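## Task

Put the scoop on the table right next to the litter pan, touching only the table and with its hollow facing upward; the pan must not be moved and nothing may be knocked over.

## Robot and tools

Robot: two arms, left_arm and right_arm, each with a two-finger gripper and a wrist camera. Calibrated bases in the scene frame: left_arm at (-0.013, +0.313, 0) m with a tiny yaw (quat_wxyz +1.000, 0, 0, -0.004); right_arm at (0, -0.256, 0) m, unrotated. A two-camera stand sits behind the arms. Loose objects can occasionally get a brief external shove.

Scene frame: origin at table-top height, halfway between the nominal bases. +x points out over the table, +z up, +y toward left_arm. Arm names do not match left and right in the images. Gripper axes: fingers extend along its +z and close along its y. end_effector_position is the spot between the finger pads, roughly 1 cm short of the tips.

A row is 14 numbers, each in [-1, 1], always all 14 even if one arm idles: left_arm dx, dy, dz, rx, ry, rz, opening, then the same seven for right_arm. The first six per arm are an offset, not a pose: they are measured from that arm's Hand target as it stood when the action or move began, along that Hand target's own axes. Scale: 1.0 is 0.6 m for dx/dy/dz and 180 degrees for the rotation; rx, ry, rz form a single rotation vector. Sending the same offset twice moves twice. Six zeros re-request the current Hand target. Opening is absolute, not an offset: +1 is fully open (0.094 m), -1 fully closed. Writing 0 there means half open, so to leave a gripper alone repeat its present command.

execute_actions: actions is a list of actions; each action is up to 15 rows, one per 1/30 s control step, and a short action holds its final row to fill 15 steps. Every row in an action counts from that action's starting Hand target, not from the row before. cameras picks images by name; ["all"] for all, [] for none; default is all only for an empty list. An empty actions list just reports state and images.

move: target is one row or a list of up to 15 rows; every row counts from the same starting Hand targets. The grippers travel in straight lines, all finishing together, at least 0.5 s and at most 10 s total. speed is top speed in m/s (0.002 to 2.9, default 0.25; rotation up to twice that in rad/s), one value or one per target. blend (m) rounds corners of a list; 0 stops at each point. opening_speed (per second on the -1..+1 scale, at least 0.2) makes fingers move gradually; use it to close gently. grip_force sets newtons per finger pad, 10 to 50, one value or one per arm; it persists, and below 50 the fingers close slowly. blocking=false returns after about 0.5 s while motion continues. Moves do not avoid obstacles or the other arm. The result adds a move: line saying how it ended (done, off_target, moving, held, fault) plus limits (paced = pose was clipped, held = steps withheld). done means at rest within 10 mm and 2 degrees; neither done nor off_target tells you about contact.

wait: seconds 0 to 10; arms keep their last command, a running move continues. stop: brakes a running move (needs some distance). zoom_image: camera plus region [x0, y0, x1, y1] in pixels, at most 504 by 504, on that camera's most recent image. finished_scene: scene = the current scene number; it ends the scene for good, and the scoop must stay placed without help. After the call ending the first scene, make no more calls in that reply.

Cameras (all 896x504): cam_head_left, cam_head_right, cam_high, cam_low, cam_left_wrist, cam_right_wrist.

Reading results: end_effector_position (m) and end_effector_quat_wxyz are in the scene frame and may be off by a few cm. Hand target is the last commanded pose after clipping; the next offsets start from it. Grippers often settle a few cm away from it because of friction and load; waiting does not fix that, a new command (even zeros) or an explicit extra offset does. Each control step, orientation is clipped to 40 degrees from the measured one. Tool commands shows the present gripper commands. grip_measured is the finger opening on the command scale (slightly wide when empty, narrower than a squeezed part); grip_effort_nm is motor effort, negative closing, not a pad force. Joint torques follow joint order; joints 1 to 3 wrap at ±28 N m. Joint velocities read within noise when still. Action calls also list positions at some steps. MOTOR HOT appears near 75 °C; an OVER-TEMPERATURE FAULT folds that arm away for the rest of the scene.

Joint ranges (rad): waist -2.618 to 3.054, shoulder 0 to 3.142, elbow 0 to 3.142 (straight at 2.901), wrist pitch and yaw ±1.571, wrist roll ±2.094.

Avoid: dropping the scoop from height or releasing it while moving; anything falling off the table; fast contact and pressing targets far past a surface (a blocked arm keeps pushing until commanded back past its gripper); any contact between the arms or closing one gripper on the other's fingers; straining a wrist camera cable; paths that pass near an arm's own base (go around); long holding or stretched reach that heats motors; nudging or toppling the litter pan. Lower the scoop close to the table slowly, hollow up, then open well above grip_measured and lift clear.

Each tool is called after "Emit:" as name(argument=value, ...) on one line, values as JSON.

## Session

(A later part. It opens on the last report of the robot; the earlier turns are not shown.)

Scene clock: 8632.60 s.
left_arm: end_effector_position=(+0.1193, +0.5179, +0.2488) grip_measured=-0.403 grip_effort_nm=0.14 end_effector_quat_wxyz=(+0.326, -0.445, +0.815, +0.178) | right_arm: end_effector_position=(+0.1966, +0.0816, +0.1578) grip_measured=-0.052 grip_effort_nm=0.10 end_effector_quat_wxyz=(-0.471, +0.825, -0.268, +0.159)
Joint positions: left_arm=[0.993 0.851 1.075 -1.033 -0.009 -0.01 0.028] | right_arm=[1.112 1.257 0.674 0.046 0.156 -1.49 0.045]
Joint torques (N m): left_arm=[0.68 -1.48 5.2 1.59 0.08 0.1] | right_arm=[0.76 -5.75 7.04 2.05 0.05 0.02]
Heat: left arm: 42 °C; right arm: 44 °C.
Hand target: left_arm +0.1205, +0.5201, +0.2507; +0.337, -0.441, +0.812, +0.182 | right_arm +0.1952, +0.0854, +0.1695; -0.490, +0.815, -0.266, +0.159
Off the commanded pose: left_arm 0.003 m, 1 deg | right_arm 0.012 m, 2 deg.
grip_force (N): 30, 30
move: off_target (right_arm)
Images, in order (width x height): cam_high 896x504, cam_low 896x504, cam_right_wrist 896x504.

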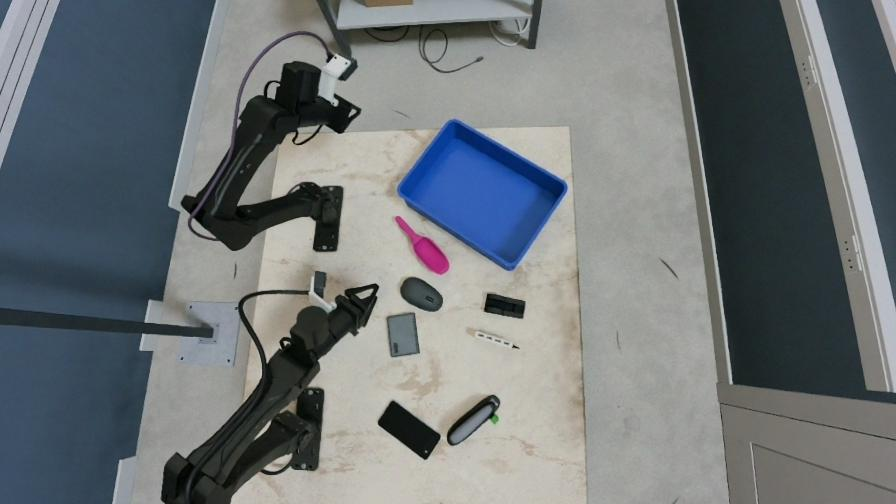

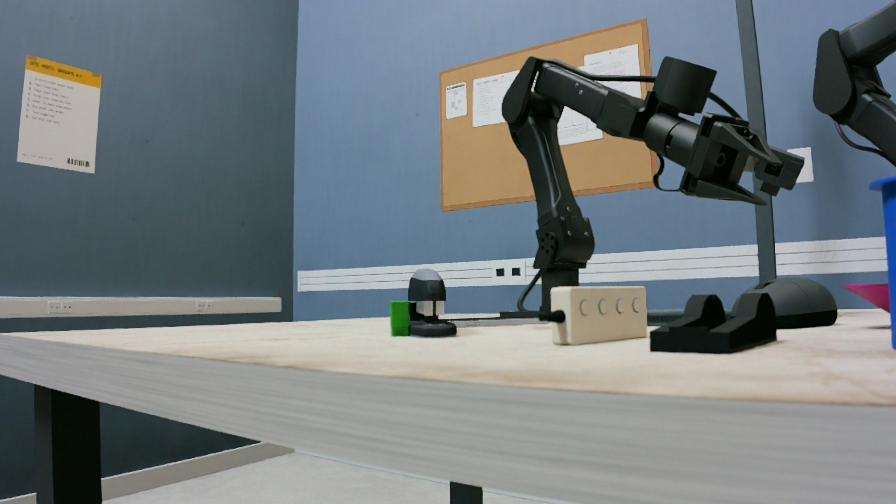

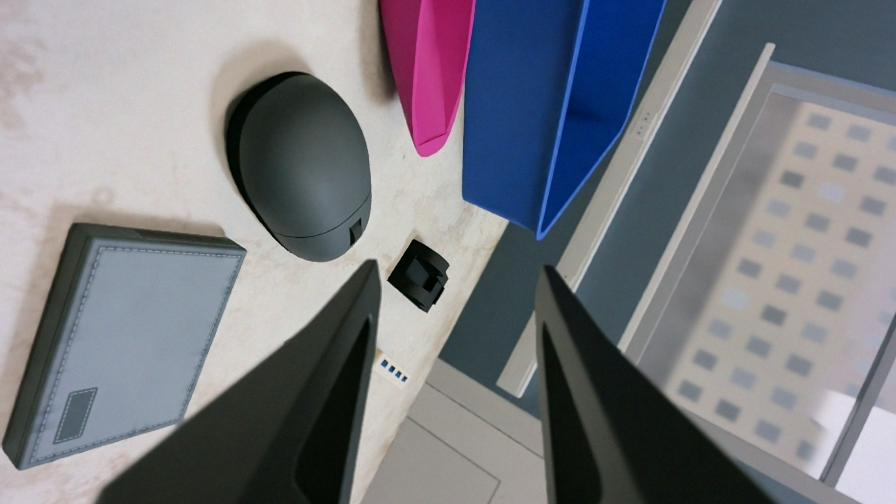

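Emit:
zoom_image(camera="cam_high", region=[370, 170, 530, 290])

Emit:
zoom_image(camera="cam_high", region=[230, 230, 410, 400])

Scaled by 3.150.

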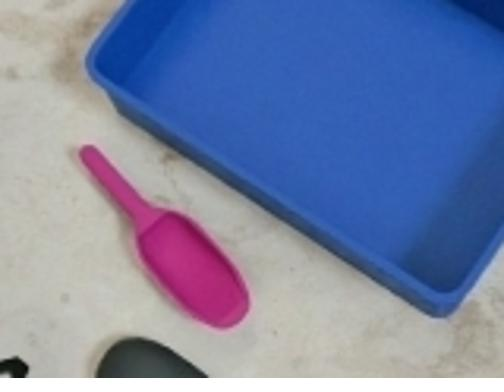

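Scaled by 2.800.

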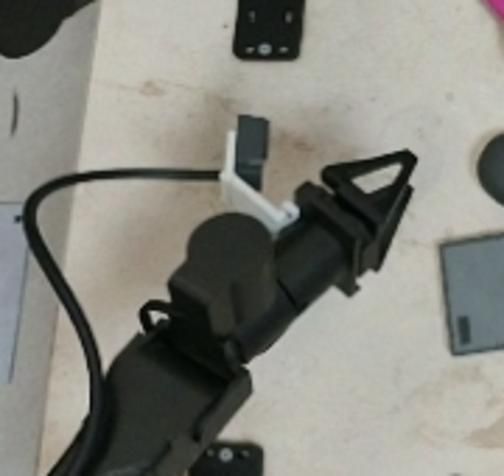

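Emit:
move(target=[[0,0,0,0,0,0,-0.4,-0.1187,0.0423,0.2805,0,0.0540,0.0287,-0.05]], speed=0.2, cameras=["cam_high", "cam_right_wrist", "cam_head_left"])

Scene clock: 8675.37 s.
left_arm: end_effector_position=(+0.1193, +0.5179, +0.2488) grip_measured=-0.403 grip_effort_nm=0.14 end_effector_quat_wxyz=(+0.326, -0.445, +0.815, +0.178) | right_arm: end_effector_position=(+0.2162, +0.2260, +0.0589) grip_measured=-0.052 grip_effort_nm=0.11 end_effector_quat_wxyz=(-0.452, +0.800, -0.334, +0.211)
Joint positions: left_arm=[0.993 0.851 1.075 -1.033 -0.009 -0.01 0.028] | right_arm=[1.306 2.045 1.095 0.348 0.483 -1.303 0.045]
Joint torques (N m): left_arm=[0.65 -1.5 5.29 1.59 0.07 0.08] | right_arm=[0.43 -9.03 8.42 1.96 0.23 0.18]
Heat: left arm: 42 °C; right arm: 42 °C.
Hand target: left_arm +0.1205, +0.5201, +0.2507; +0.337, -0.441, +0.812, +0.182 | right_arm +0.2178, +0.2379, +0.0680; -0.472, +0.786, -0.342, +0.205
Off the commanded pose: left_arm 0.003 m, 1 deg | right_arm 0.015 m, 3 deg.
grip_force (N): 30, 30
move: off_target (right_arm)
Images, in order (width x height): cam_head_left 896x504, cam_high 896x504, cam_right_wrist 896x504.

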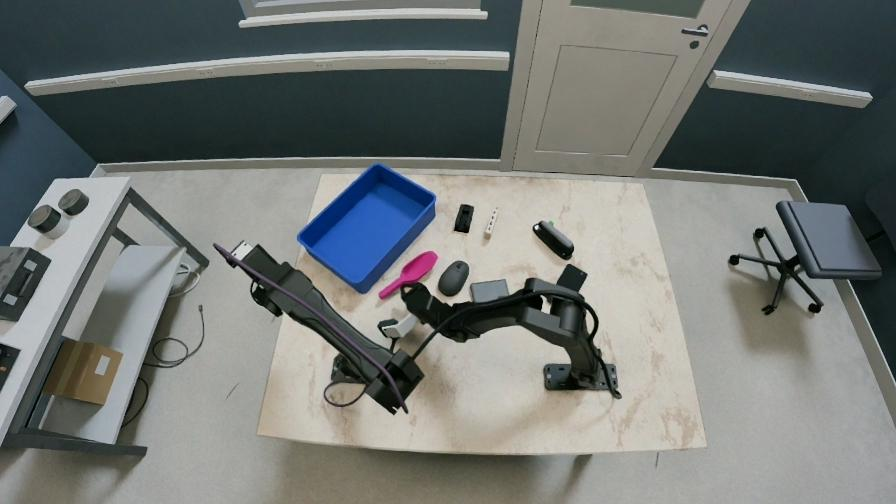

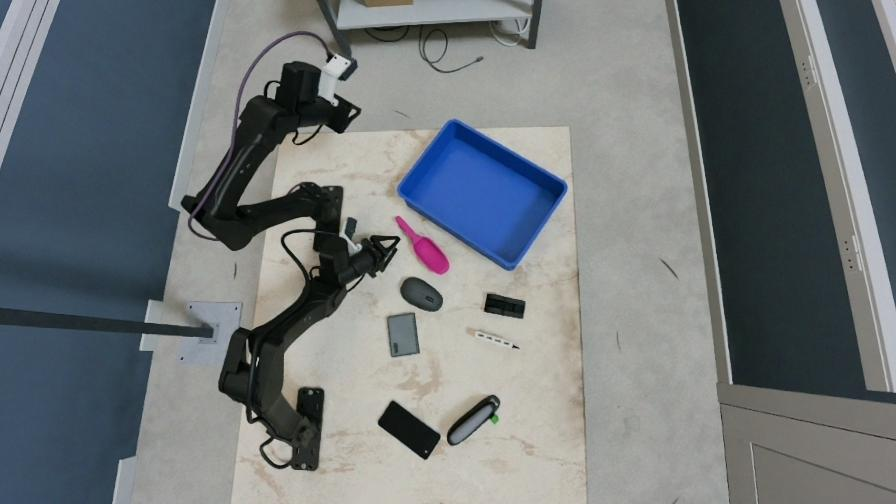

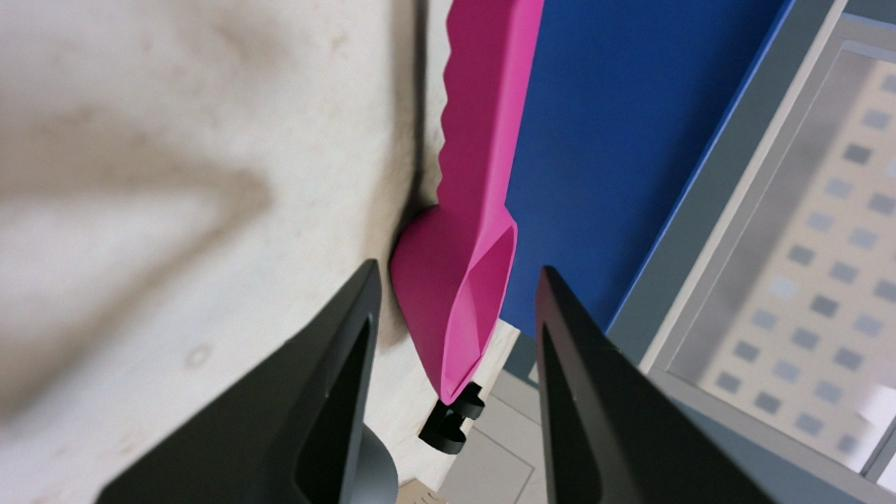

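Emit:
move(target=[[0,0,0,0,0,0,-0.4,-0.0093,-0.0176,0.1042,0,0,0,-0.05]], speed=0.1, cameras=["cam_high", "cam_right_wrist"])

Scene clock: 8685.10 s.
left_arm: end_effector_position=(+0.1193, +0.5179, +0.2488) grip_measured=-0.403 grip_effort_nm=0.14 end_effector_quat_wxyz=(+0.326, -0.445, +0.815, +0.178) | right_arm: end_effector_position=(+0.2541, +0.2742, +0.0451) grip_measured=-0.052 grip_effort_nm=0.10 end_effector_quat_wxyz=(-0.462, +0.792, -0.338, +0.211)
Joint positions: left_arm=[0.993 0.851 1.075 -1.033 -0.009 -0.01 0.028] | right_arm=[1.254 2.251 1.355 0.329 0.446 -1.327 0.045]
Joint torques (N m): left_arm=[0.65 -1.42 5.26 1.61 0.07 0.1] | right_arm=[-0.43 -10.28 8.87 1.82 0.06 0.07]
Heat: left arm: 42 °C; right arm: 42 °C.
Hand target: left_arm +0.1205, +0.5201, +0.2507; +0.337, -0.441, +0.812, +0.182 | right_arm +0.2580, +0.2830, +0.0481; -0.473, +0.786, -0.342, +0.205
Off the commanded pose: left_arm 0.003 m, 1 deg | right_arm 0.010 m, 2 deg.
grip_force (N): 30, 30
move: done
Images, in order (width x height): cam_high 896x504, cam_right_wrist 896x504.

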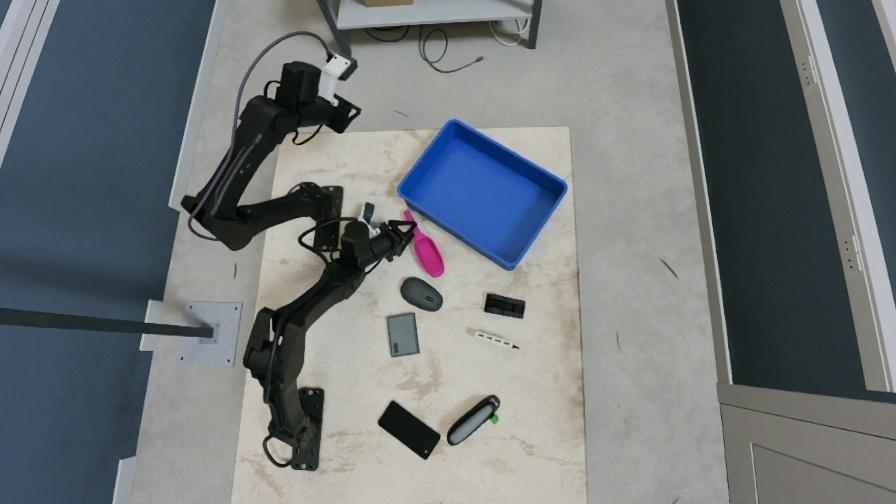

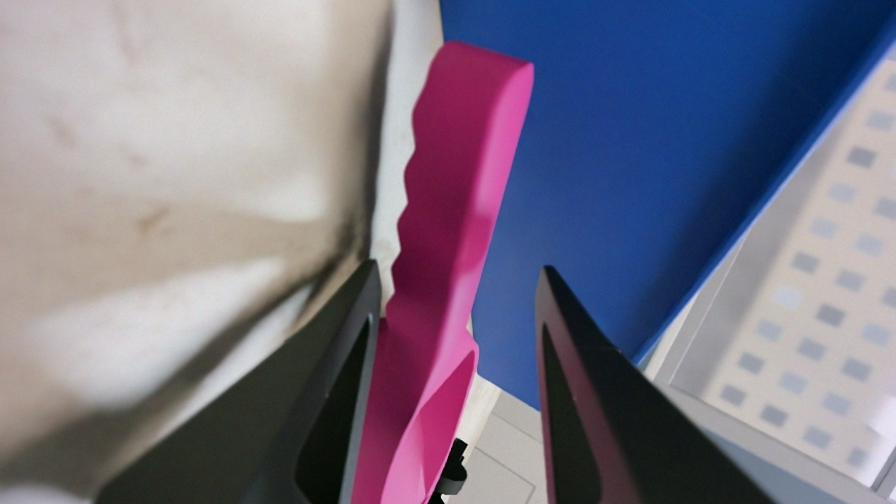

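Emit:
move(target=[[0,0,0,0,0,0,-0.4,0,0,-0.1,0,0,0,-0.05]], speed=0.12, cameras=["cam_high", "cam_right_wrist"])

Emit:
zoom_image(camera="cam_high", region=[370, 170, 530, 290])

Scene clock: 8693.13 s.
left_arm: end_effector_position=(+0.1193, +0.5179, +0.2488) grip_measured=-0.403 grip_effort_nm=0.14 end_effector_quat_wxyz=(+0.326, -0.445, +0.815, +0.178) | right_arm: end_effector_position=(+0.2191, +0.2440, +0.0481) grip_measured=-0.052 grip_effort_nm=0.11 end_effector_quat_wxyz=(-0.446, +0.804, -0.332, +0.211)
Joint positions: left_arm=[0.993 0.851 1.075 -1.033 -0.009 -0.01 0.028] | right_arm=[1.31 2.123 1.186 0.32 0.484 -1.302 0.045]
Joint torques (N m): left_arm=[0.65 -1.51 5.3 1.62 0.06 0.07] | right_arm=[0.16 -15.68 5.71 1.75 0.23 0.2]
Heat: left arm: 42 °C; right arm: 43 °C.
Hand target: left_arm +0.1205, +0.5201, +0.2507; +0.337, -0.441, +0.812, +0.182 | right_arm +0.2193, +0.2469, +0.0762; -0.472, +0.786, -0.342, +0.205
Off the commanded pose: left_arm 0.003 m, 1 deg | right_arm 0.028 m, 4 deg.
grip_force (N): 30, 30
move: off_target (right_arm)
Images, in order (width x height): cam_high 896x504, cam_right_wrist 896x504.

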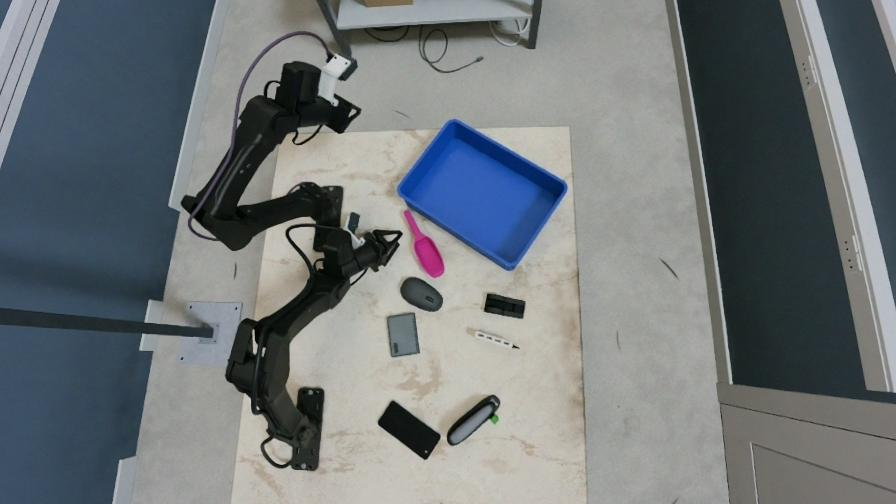

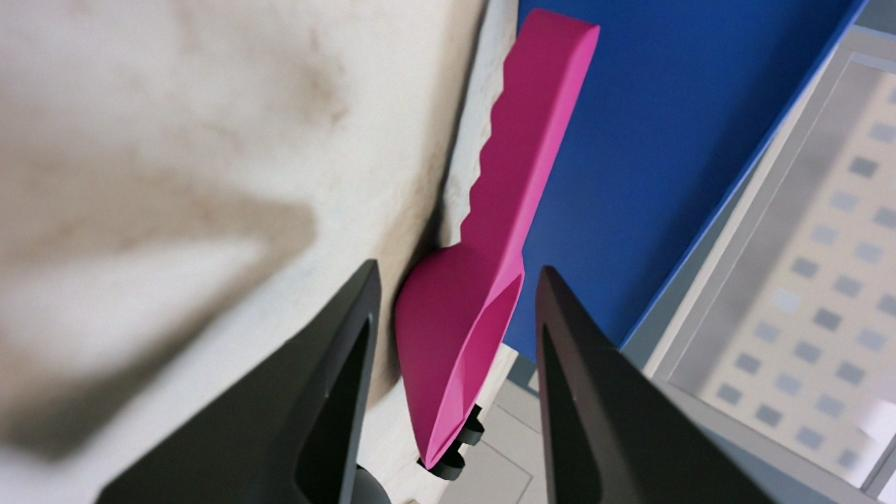

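Scaled by 3.150.

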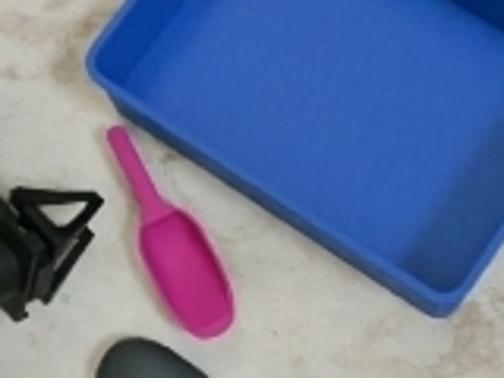

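Emit:
move(target=[[0,0,0,0,0,0,-0.4,-0.0033,0.0438,0.0389,0,0.0392,0.0208,-0.05]], speed=0.08, cameras=["cam_low", "cam_right_wrist"])

Scene clock: 8714.30 s.
left_arm: end_effector_position=(+0.1193, +0.5179, +0.2488) grip_measured=-0.403 grip_effort_nm=0.14 end_effector_quat_wxyz=(+0.326, -0.445, +0.815, +0.178) | right_arm: end_effector_position=(+0.2240, +0.2443, +0.0378) grip_measured=-0.052 grip_effort_nm=0.10 end_effector_quat_wxyz=(-0.444, +0.771, -0.387, +0.242)
Joint positions: left_arm=[0.993 0.851 1.075 -1.033 -0.009 -0.01 0.028] | right_arm=[1.341 2.194 1.241 0.306 0.624 -1.19 0.045]
Joint torques (N m): left_arm=[0.7 -1.48 5.23 1.6 0.08 0.08] | right_arm=[0.7 -9.77 8.42 1.7 0.33 0.24]
Heat: left arm: 42 °C; right arm: 42 °C.
Hand target: left_arm +0.1205, +0.5201, +0.2507; +0.337, -0.441, +0.812, +0.182 | right_arm +0.2240, +0.2540, +0.0421; -0.457, +0.760, -0.396, +0.237
Off the commanded pose: left_arm 0.003 m, 1 deg | right_arm 0.011 m, 2 deg.
grip_force (N): 30, 30
move: off_target (right_arm)
Images, in order (width x height): cam_low 896x504, cam_right_wrist 896x504.

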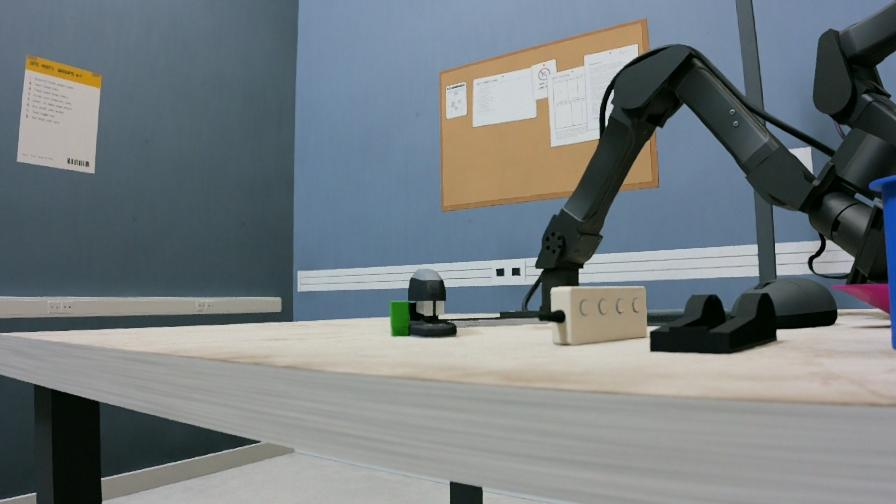

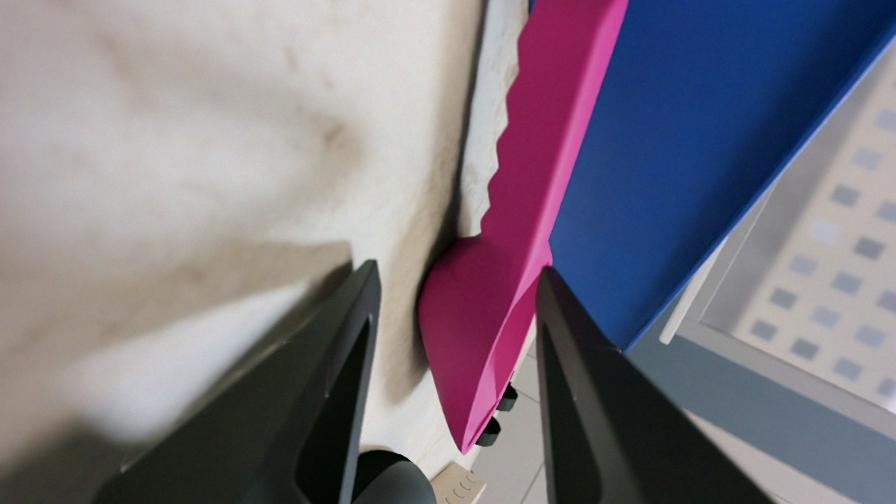

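Emit:
move(target=[[0,0,0,0,0,0,-0.4,0,-0.035,0.0662,0,0,0,-0.05]], speed=0.08, cameras=["cam_high", "cam_right_wrist"])

Scene clock: 8745.30 s.
left_arm: end_effector_position=(+0.1193, +0.5179, +0.2488) grip_measured=-0.403 grip_effort_nm=0.14 end_effector_quat_wxyz=(+0.326, -0.445, +0.815, +0.178) | right_arm: end_effector_position=(+0.2585, +0.2701, +0.0396) grip_measured=-0.052 grip_effort_nm=0.10 end_effector_quat_wxyz=(-0.446, +0.766, -0.393, +0.245)
Joint positions: left_arm=[0.993 0.851 1.075 -1.033 -0.009 -0.01 0.028] | right_arm=[1.284 2.294 1.422 0.253 0.591 -1.22 0.045]
Joint torques (N m): left_arm=[0.64 -1.51 5.18 1.61 0.07 0.09] | right_arm=[-0.16 -10.56 8.88 1.72 0.09 0.05]
Heat: left arm: 42 °C; right arm: 43 °C.
Hand target: left_arm +0.1205, +0.5201, +0.2507; +0.337, -0.441, +0.812, +0.182 | right_arm +0.2609, +0.2797, +0.0420; -0.457, +0.760, -0.396, +0.237
Off the commanded pose: left_arm 0.003 m, 1 deg | right_arm 0.010 m, 2 deg.
grip_force (N): 30, 30
move: done
Images, in order (width x height): cam_high 896x504, cam_right_wrist 896x504.

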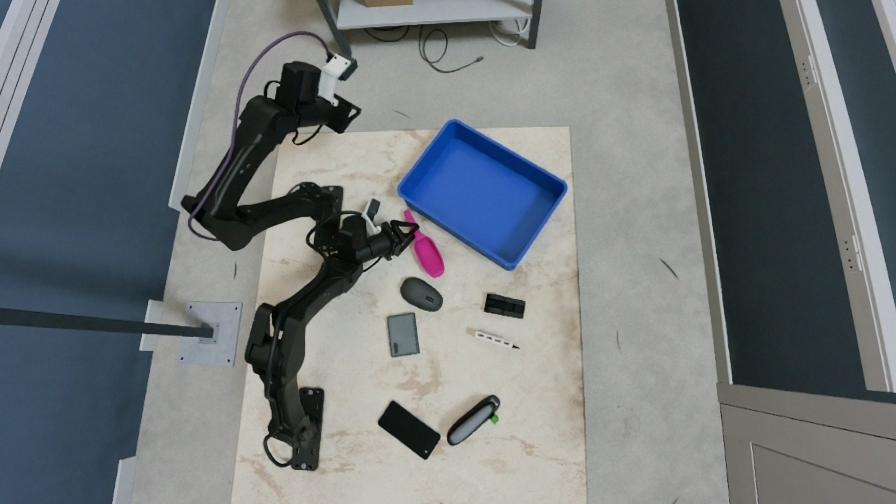

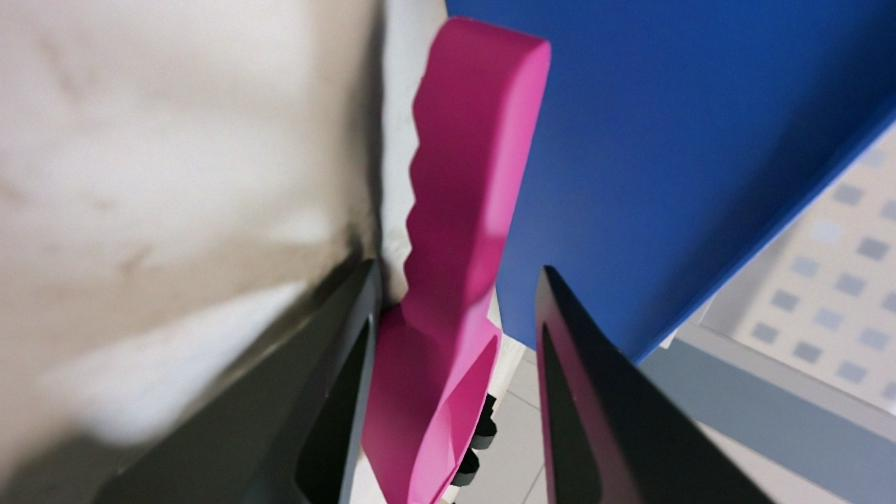

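Emit:
move(target=[[0,0,0,0,0,0,-0.4,0,-0.008,0.0222,0,0,0,-0.05]], speed=0.05, cameras=["cam_high", "cam_right_wrist"])

Scene clock: 8770.87 s.
left_arm: end_effector_position=(+0.1193, +0.5179, +0.2488) grip_measured=-0.403 grip_effort_nm=0.14 end_effector_quat_wxyz=(+0.326, -0.445, +0.815, +0.178) | right_arm: end_effector_position=(+0.2670, +0.2798, +0.0377) grip_measured=-0.052 grip_effort_nm=0.10 end_effector_quat_wxyz=(-0.447, +0.768, -0.391, +0.242)
Joint positions: left_arm=[0.993 0.851 1.075 -1.033 -0.009 -0.01 0.028] | right_arm=[1.27 2.332 1.483 0.237 0.573 -1.233 0.045]
Joint torques (N m): left_arm=[0.68 -1.5 5.24 1.58 0.07 0.09] | right_arm=[-0.61 -10.81 9.06 1.77 0.13 0.06]
Heat: left arm: 42 °C; right arm: 44 °C.
Hand target: left_arm +0.1205, +0.5201, +0.2507; +0.337, -0.441, +0.812, +0.182 | right_arm +0.2723, +0.2878, +0.0400; -0.457, +0.760, -0.396, +0.237
Off the commanded pose: left_arm 0.003 m, 1 deg | right_arm 0.010 m, 2 deg.
grip_force (N): 30, 30
move: done
Images, in order (width x height): cam_high 896x504, cam_right_wrist 896x504.

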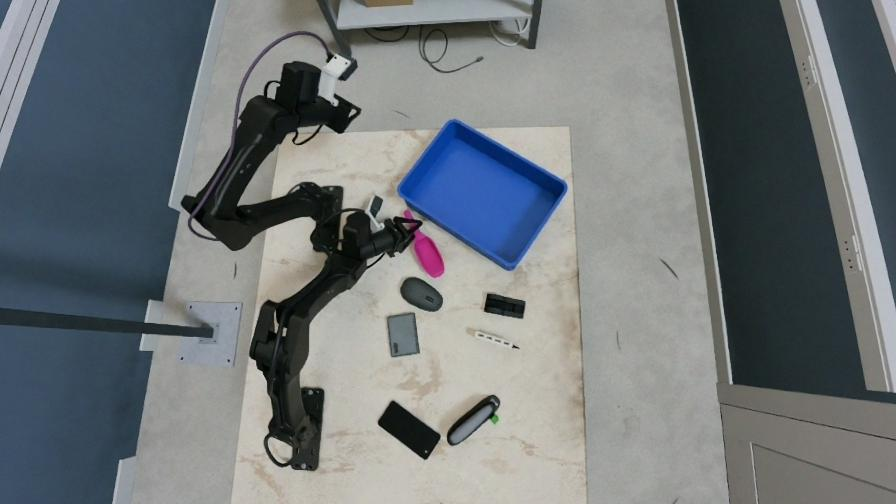

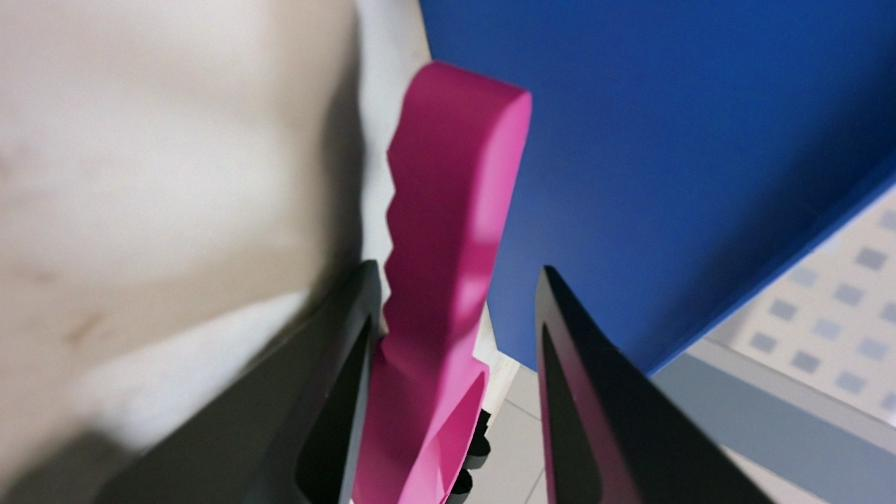

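Emit:
move(target=[[0,0,0,0,0,0,-0.4,0,0,0,0,0,0,-1]], speed=0.05, opening_speed=0.5, grip_force=30, cameras=["cam_high", "cam_right_wrist"])

Scene clock: 8780.07 s.
left_arm: end_effector_position=(+0.1193, +0.5179, +0.2488) grip_measured=-0.403 grip_effort_nm=0.14 end_effector_quat_wxyz=(+0.326, -0.445, +0.815, +0.178) | right_arm: end_effector_position=(+0.2668, +0.2795, +0.0371) grip_measured=-0.469 grip_effort_nm=-0.66 end_effector_quat_wxyz=(-0.446, +0.768, -0.390, +0.242)
Joint positions: left_arm=[0.993 0.851 1.075 -1.033 -0.009 -0.01 0.028] | right_arm=[1.27 2.332 1.483 0.234 0.572 -1.233 0.025]
Joint torques (N m): left_arm=[0.72 -1.47 5.22 1.6 0.08 0.1] | right_arm=[-0.61 -10.85 9.06 1.77 0.14 0.07]
Heat: left arm: 42 °C; right arm: 43 °C.
Hand target: left_arm +0.1205, +0.5201, +0.2507; +0.337, -0.441, +0.812, +0.182 | right_arm +0.2723, +0.2878, +0.0400; -0.457, +0.760, -0.396, +0.238
Off the commanded pose: left_arm 0.003 m, 1 deg | right_arm 0.010 m, 2 deg.
grip_force (N): 30, 30
move: done
Images, in order (width x height): cam_high 896x504, cam_right_wrist 896x504.

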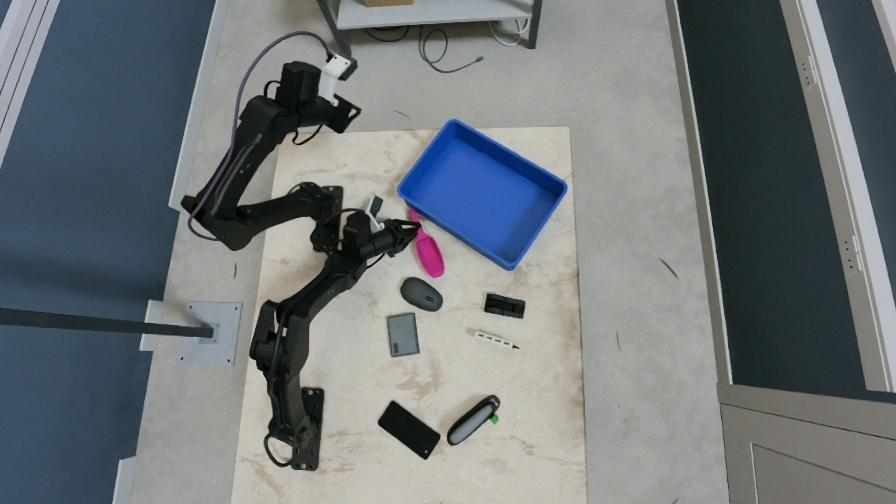

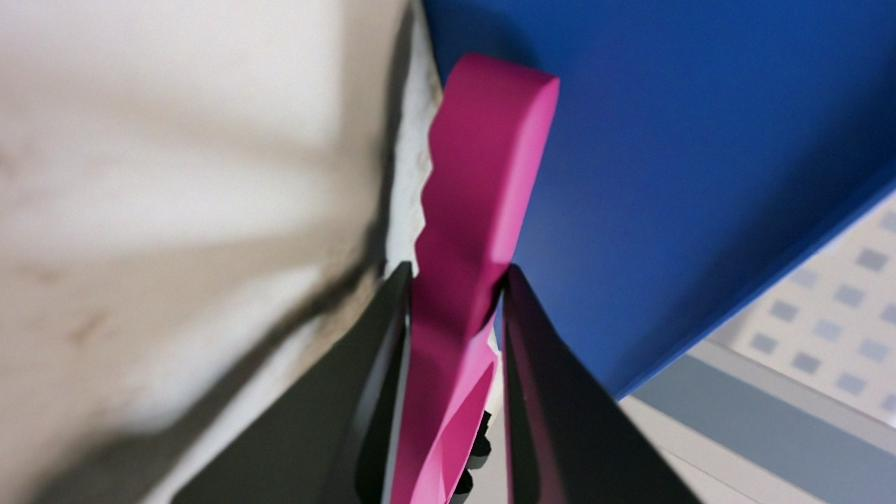

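Emit:
move(target=[[0,0,0,0,0,0,-0.4,0,-0.058,-0.0685,0,0,0,-1]], speed=0.1, cameras=["cam_high", "cam_right_wrist"])

Scene clock: 8785.87 s.
left_arm: end_effector_position=(+0.1193, +0.5179, +0.2488) grip_measured=-0.403 grip_effort_nm=0.14 end_effector_quat_wxyz=(+0.326, -0.445, +0.815, +0.178) | right_arm: end_effector_position=(+0.2582, +0.2695, +0.0493) grip_measured=-0.474 grip_effort_nm=-0.66 end_effector_quat_wxyz=(-0.419, +0.784, -0.386, +0.248)
Joint positions: left_arm=[0.993 0.851 1.075 -1.033 -0.009 -0.01 0.028] | right_arm=[1.282 2.272 1.483 0.107 0.583 -1.229 0.025]
Joint torques (N m): left_arm=[0.72 -1.44 5.18 1.63 0.08 0.08] | right_arm=[0.77 -18.48 6.28 1.78 0.27 0.2]
Heat: left arm: 42 °C; right arm: 43 °C.
Hand target: left_arm +0.1205, +0.5201, +0.2507; +0.337, -0.441, +0.812, +0.182 | right_arm +0.2560, +0.2764, +0.0901; -0.457, +0.760, -0.396, +0.237
Off the commanded pose: left_arm 0.003 m, 1 deg | right_arm 0.041 m, 5 deg.
grip_force (N): 30, 30
move: off_target (right_arm)
Images, in order (width x height): cam_high 896x504, cam_right_wrist 896x504.

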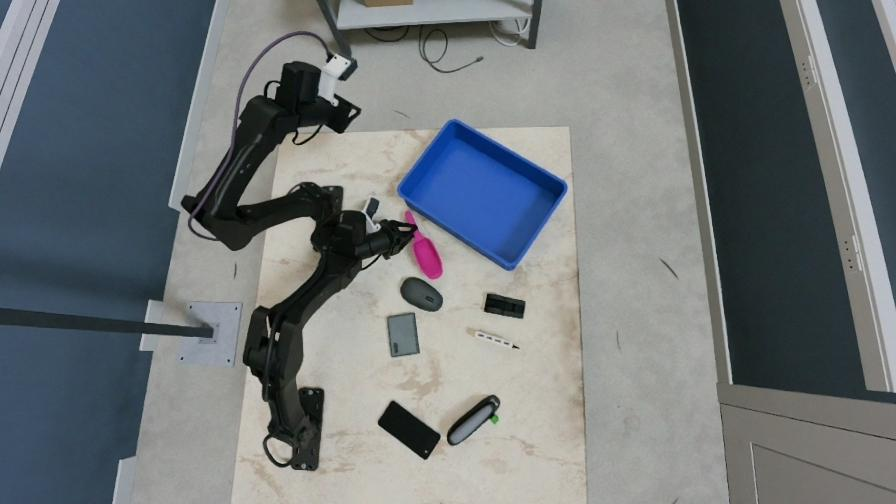

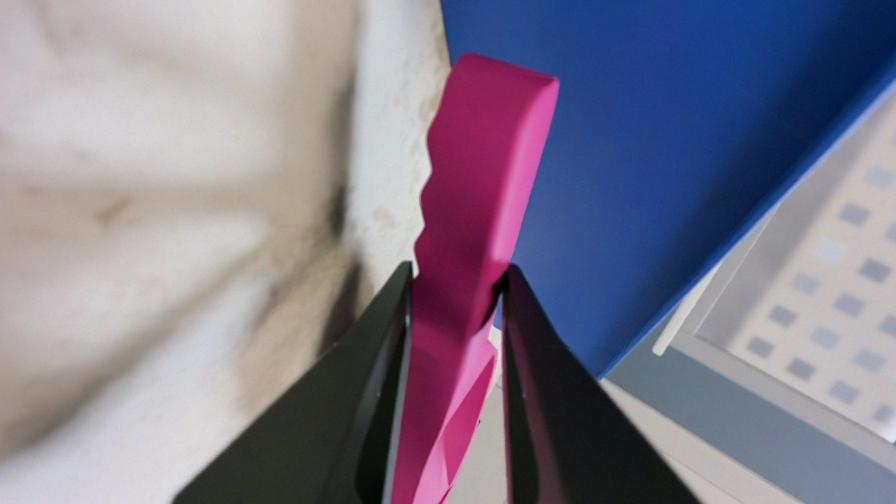

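Emit:
move(target=[[0,0,0,0,0,0,-0.4,0.0501,-0.0811,-0.1312,0,0,0,-1],[0,0,0,0,0,0,-0.4,0.1872,-0.1498,-0.3571,0,0,0,-1]], speed=[0.2, 0.25], blend=[0.02, 0], cameras=["cam_high", "cam_right_wrist", "cam_head_left"])

Scene clock: 8798.60 s.
left_arm: end_effector_position=(+0.1193, +0.5179, +0.2488) grip_measured=-0.403 grip_effort_nm=0.14 end_effector_quat_wxyz=(+0.326, -0.445, +0.815, +0.178) | right_arm: end_effector_position=(+0.2019, +0.0994, +0.2590) grip_measured=-0.474 grip_effort_nm=-0.66 end_effector_quat_wxyz=(-0.441, +0.772, -0.390, +0.242)
Joint positions: left_arm=[0.993 0.851 1.075 -1.033 -0.009 -0.01 0.028] | right_arm=[1.301 1.372 1.183 -0.45 0.594 -1.21 0.025]
Joint torques (N m): left_arm=[0.72 -1.37 5.35 1.6 0.09 0.09] | right_arm=[0.76 -6.82 7.49 1.76 0.32 0.14]
Heat: left arm: 42 °C; right arm: 47 °C.
Hand target: left_arm +0.1204, +0.5201, +0.2507; +0.336, -0.441, +0.812, +0.182 | right_arm +0.2001, +0.0998, +0.2698; -0.457, +0.760, -0.396, +0.238
Off the commanded pose: left_arm 0.003 m, 1 deg | right_arm 0.011 m, 2 deg.
grip_force (N): 30, 30
move: off_target (right_arm)
Images, in order (width x height): cam_head_left 896x504, cam_high 896x504, cam_right_wrist 896x504.

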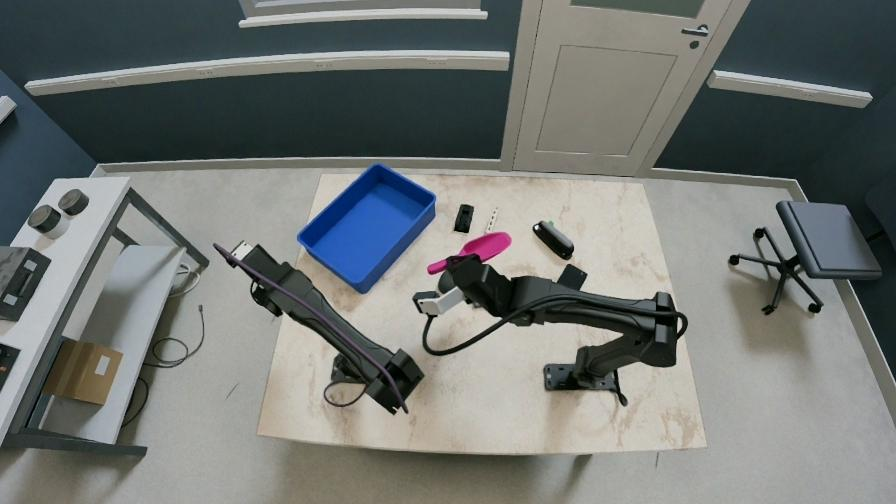

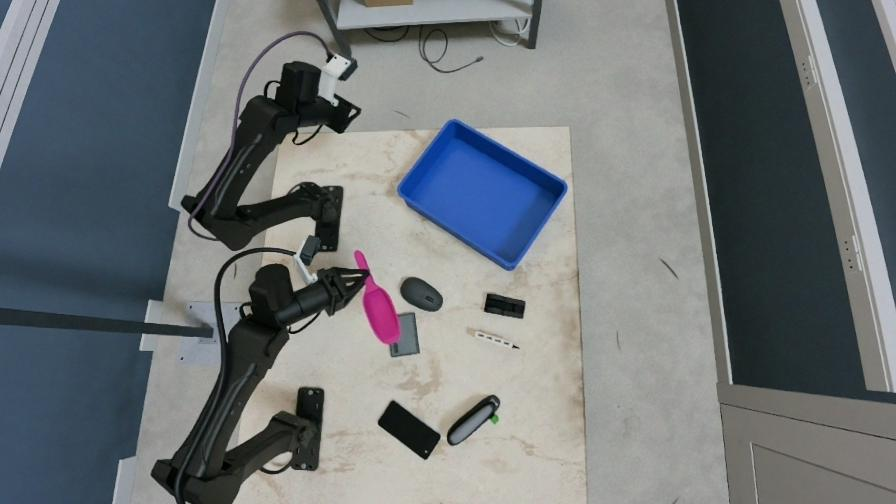

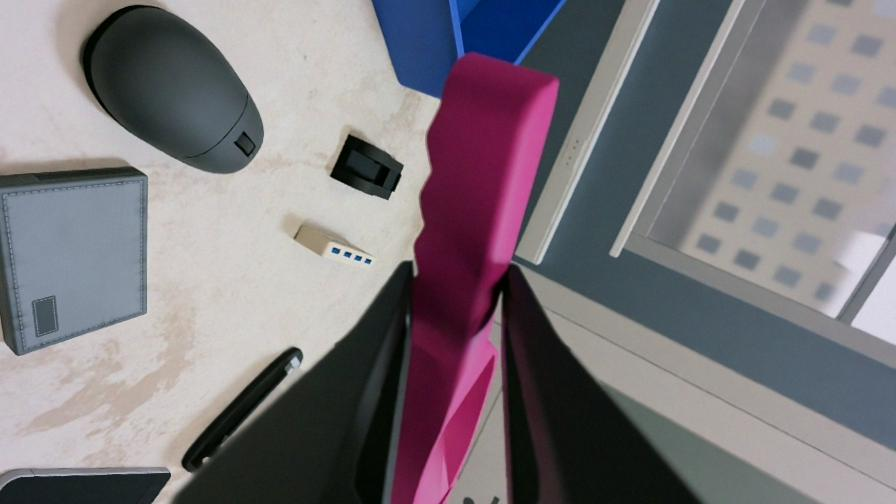

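Emit:
move(target=[[0,0,0,0,0,0,-0.4,0,0,0,0,-0.1226,-0.0651,-1]], speed=0.3, cameras=[])

Emit:
move(target=[[0,0,0,0,0,0,-0.4,0,0,0,0,0,0.5,-1],[0,0,0,0,0,0,-0.4,0,0,0,0,0,1.0,-1]], speed=0.4, blend=[0.02, 0], cameras=["cam_high", "cam_right_wrist", "cam_head_right"])

Scene clock: 8808.67 s.
left_arm: end_effector_position=(+0.1193, +0.5179, +0.2488) grip_measured=-0.403 grip_effort_nm=0.14 end_effector_quat_wxyz=(+0.326, -0.445, +0.815, +0.178) | right_arm: end_effector_position=(+0.1999, +0.0995, +0.2506) grip_measured=-0.474 grip_effort_nm=-0.66 end_effector_quat_wxyz=(-0.470, +0.843, -0.227, +0.131)
Joint positions: left_arm=[0.993 0.851 1.075 -1.033 -0.009 -0.01 0.028] | right_arm=[1.067 1.272 1.076 -0.356 0.026 -1.564 0.025]
Joint torques (N m): left_arm=[0.73 -1.47 5.3 1.61 0.08 0.12] | right_arm=[-0.65 -7.39 7.41 2.14 -0.15 -0.05]
Heat: left arm: 42 °C; right arm: 45 °C.
Hand target: left_arm +0.1204, +0.5201, +0.2507; +0.336, -0.441, +0.812, +0.182 | right_arm +0.2000, +0.0999, +0.2699; -0.498, +0.828, -0.222, +0.133
Off the commanded pose: left_arm 0.003 m, 1 deg | right_arm 0.019 m, 4 deg.
grip_force (N): 30, 30
move: off_target (right_arm)
No camera images: "cameras" was empty.

Scene clock: 8813.50 s.
left_arm: end_effector_position=(+0.1193, +0.5179, +0.2488) grip_measured=-0.403 grip_effort_nm=0.14 end_effector_quat_wxyz=(+0.326, -0.445, +0.815, +0.178) | right_arm: end_effector_position=(+0.1968, +0.1013, +0.2505) grip_measured=-0.474 grip_effort_nm=-0.66 end_effector_quat_wxyz=(+0.120, +0.222, +0.844, +0.473)
Joint positions: left_arm=[0.993 0.851 1.075 -1.033 -0.009 -0.01 0.028] | right_arm=[1.064 1.272 1.076 -0.356 0 1.579 0.025]
Joint torques (N m): left_arm=[0.69 -1.46 5.22 1.59 0.08 0.09] | right_arm=[-0.36 -7.36 7.39 2.13 0.16 -0.01]
Heat: left arm: 42 °C; right arm: 44 °C.
Hand target: left_arm +0.1204, +0.5201, +0.2507; +0.336, -0.441, +0.812, +0.182 | right_arm +0.2001, +0.0998, +0.2699; +0.133, +0.223, +0.828, +0.498
Off the commanded pose: left_arm 0.003 m, 1 deg | right_arm 0.020 m, 4 deg.
grip_force (N): 30, 30
move: off_target (right_arm)
Images, in order (width x height): cam_head_right 896x504, cam_high 896x504, cam_right_wrist 896x504.

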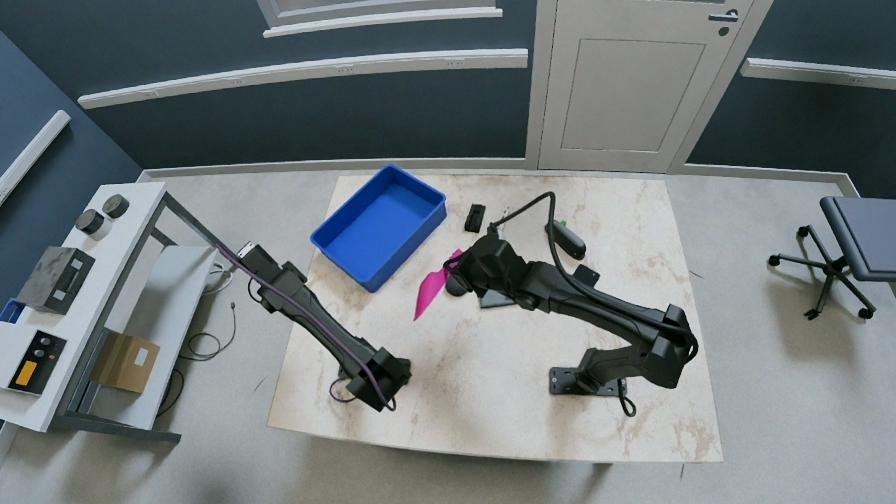

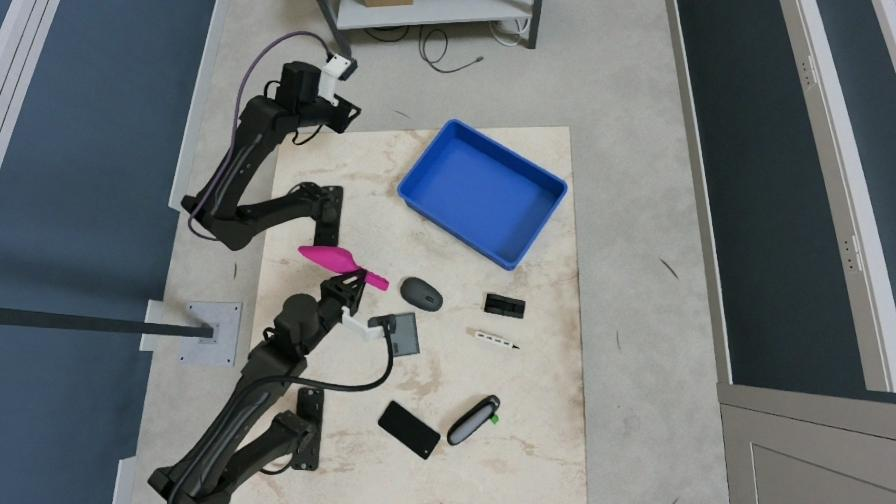

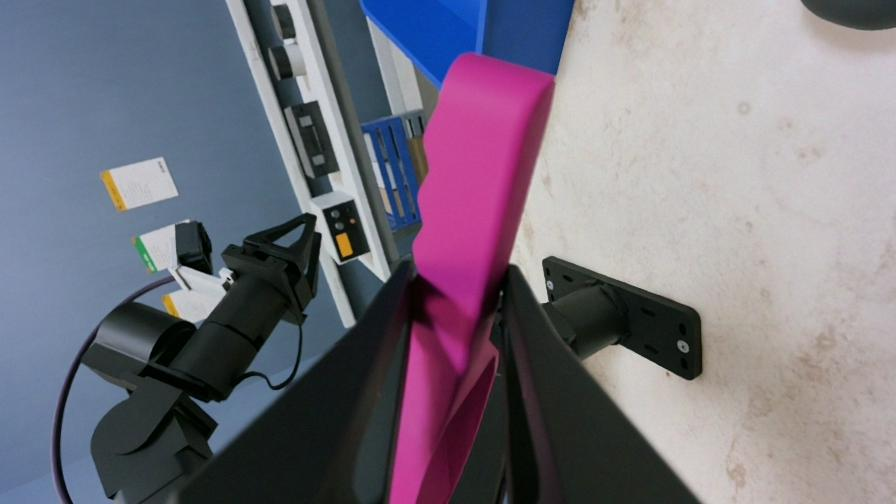

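Emit:
move(target=[[0,0,0,0,0,0,-0.4,0.0528,-0.2483,0.0652,0,0,0,-1],[0,0,0,0,0,0,-0.4,0.0528,-0.3365,0.1120,0,0,0,-1]], speed=[0.25, 0.15], blend=[0.02, 0], cameras=["cam_high", "cam_right_wrist", "cam_head_right"])

Scene clock: 8841.43 s.
left_arm: end_effector_position=(+0.1193, +0.5179, +0.2488) grip_measured=-0.403 grip_effort_nm=0.14 end_effector_quat_wxyz=(+0.326, -0.445, +0.815, +0.178) | right_arm: end_effector_position=(+0.1520, +0.0806, +0.0537) grip_measured=-0.474 grip_effort_nm=-0.67 end_effector_quat_wxyz=(+0.124, +0.224, +0.836, +0.485)
Joint positions: left_arm=[0.993 0.851 1.075 -1.033 -0.009 -0.01 0.028] | right_arm=[1.205 1.508 0.332 0.651 0.127 1.656 0.025]
Joint torques (N m): left_arm=[0.68 -1.52 5.2 1.62 0.06 0.1] | right_arm=[0.59 -3.95 5.38 2.18 0.25 -0.09]
Heat: left arm: 42 °C; right arm: 44 °C.
Hand target: left_arm +0.1204, +0.5201, +0.2507; +0.336, -0.441, +0.812, +0.182 | right_arm +0.1547, +0.0852, +0.0600; +0.133, +0.223, +0.828, +0.498
Off the commanded pose: left_arm 0.003 m, 1 deg | right_arm 0.008 m, 2 deg.
grip_force (N): 30, 30
move: done
Images, in order (width x height): cam_head_right 896x504, cam_high 896x504, cam_right_wrist 896x504.

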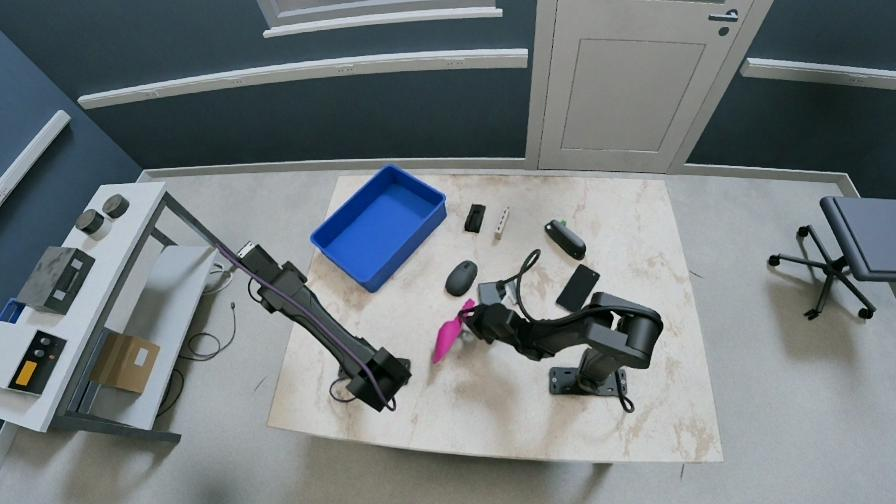

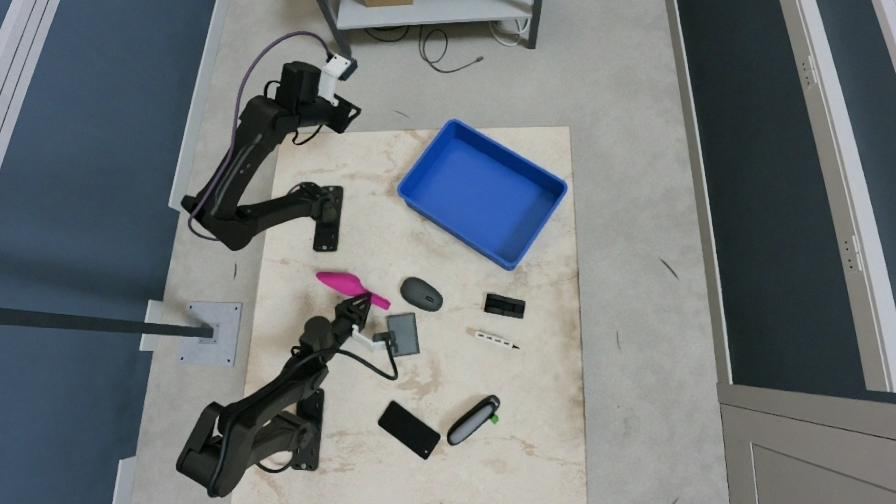

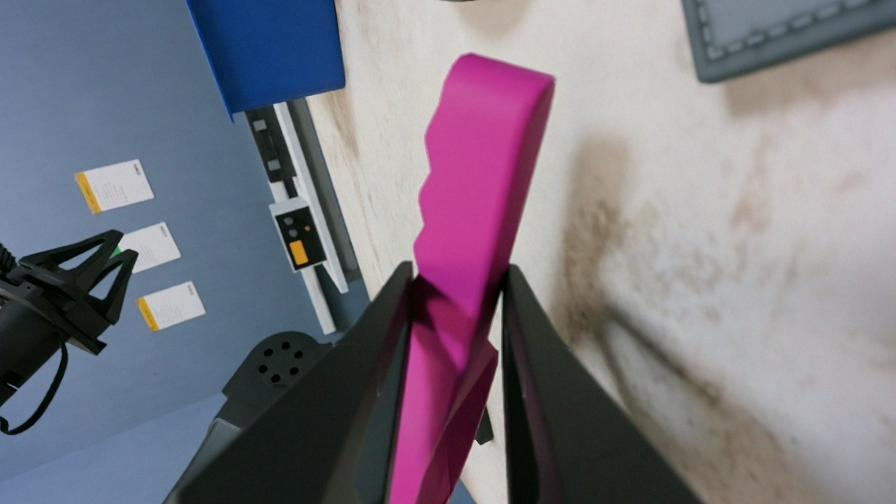

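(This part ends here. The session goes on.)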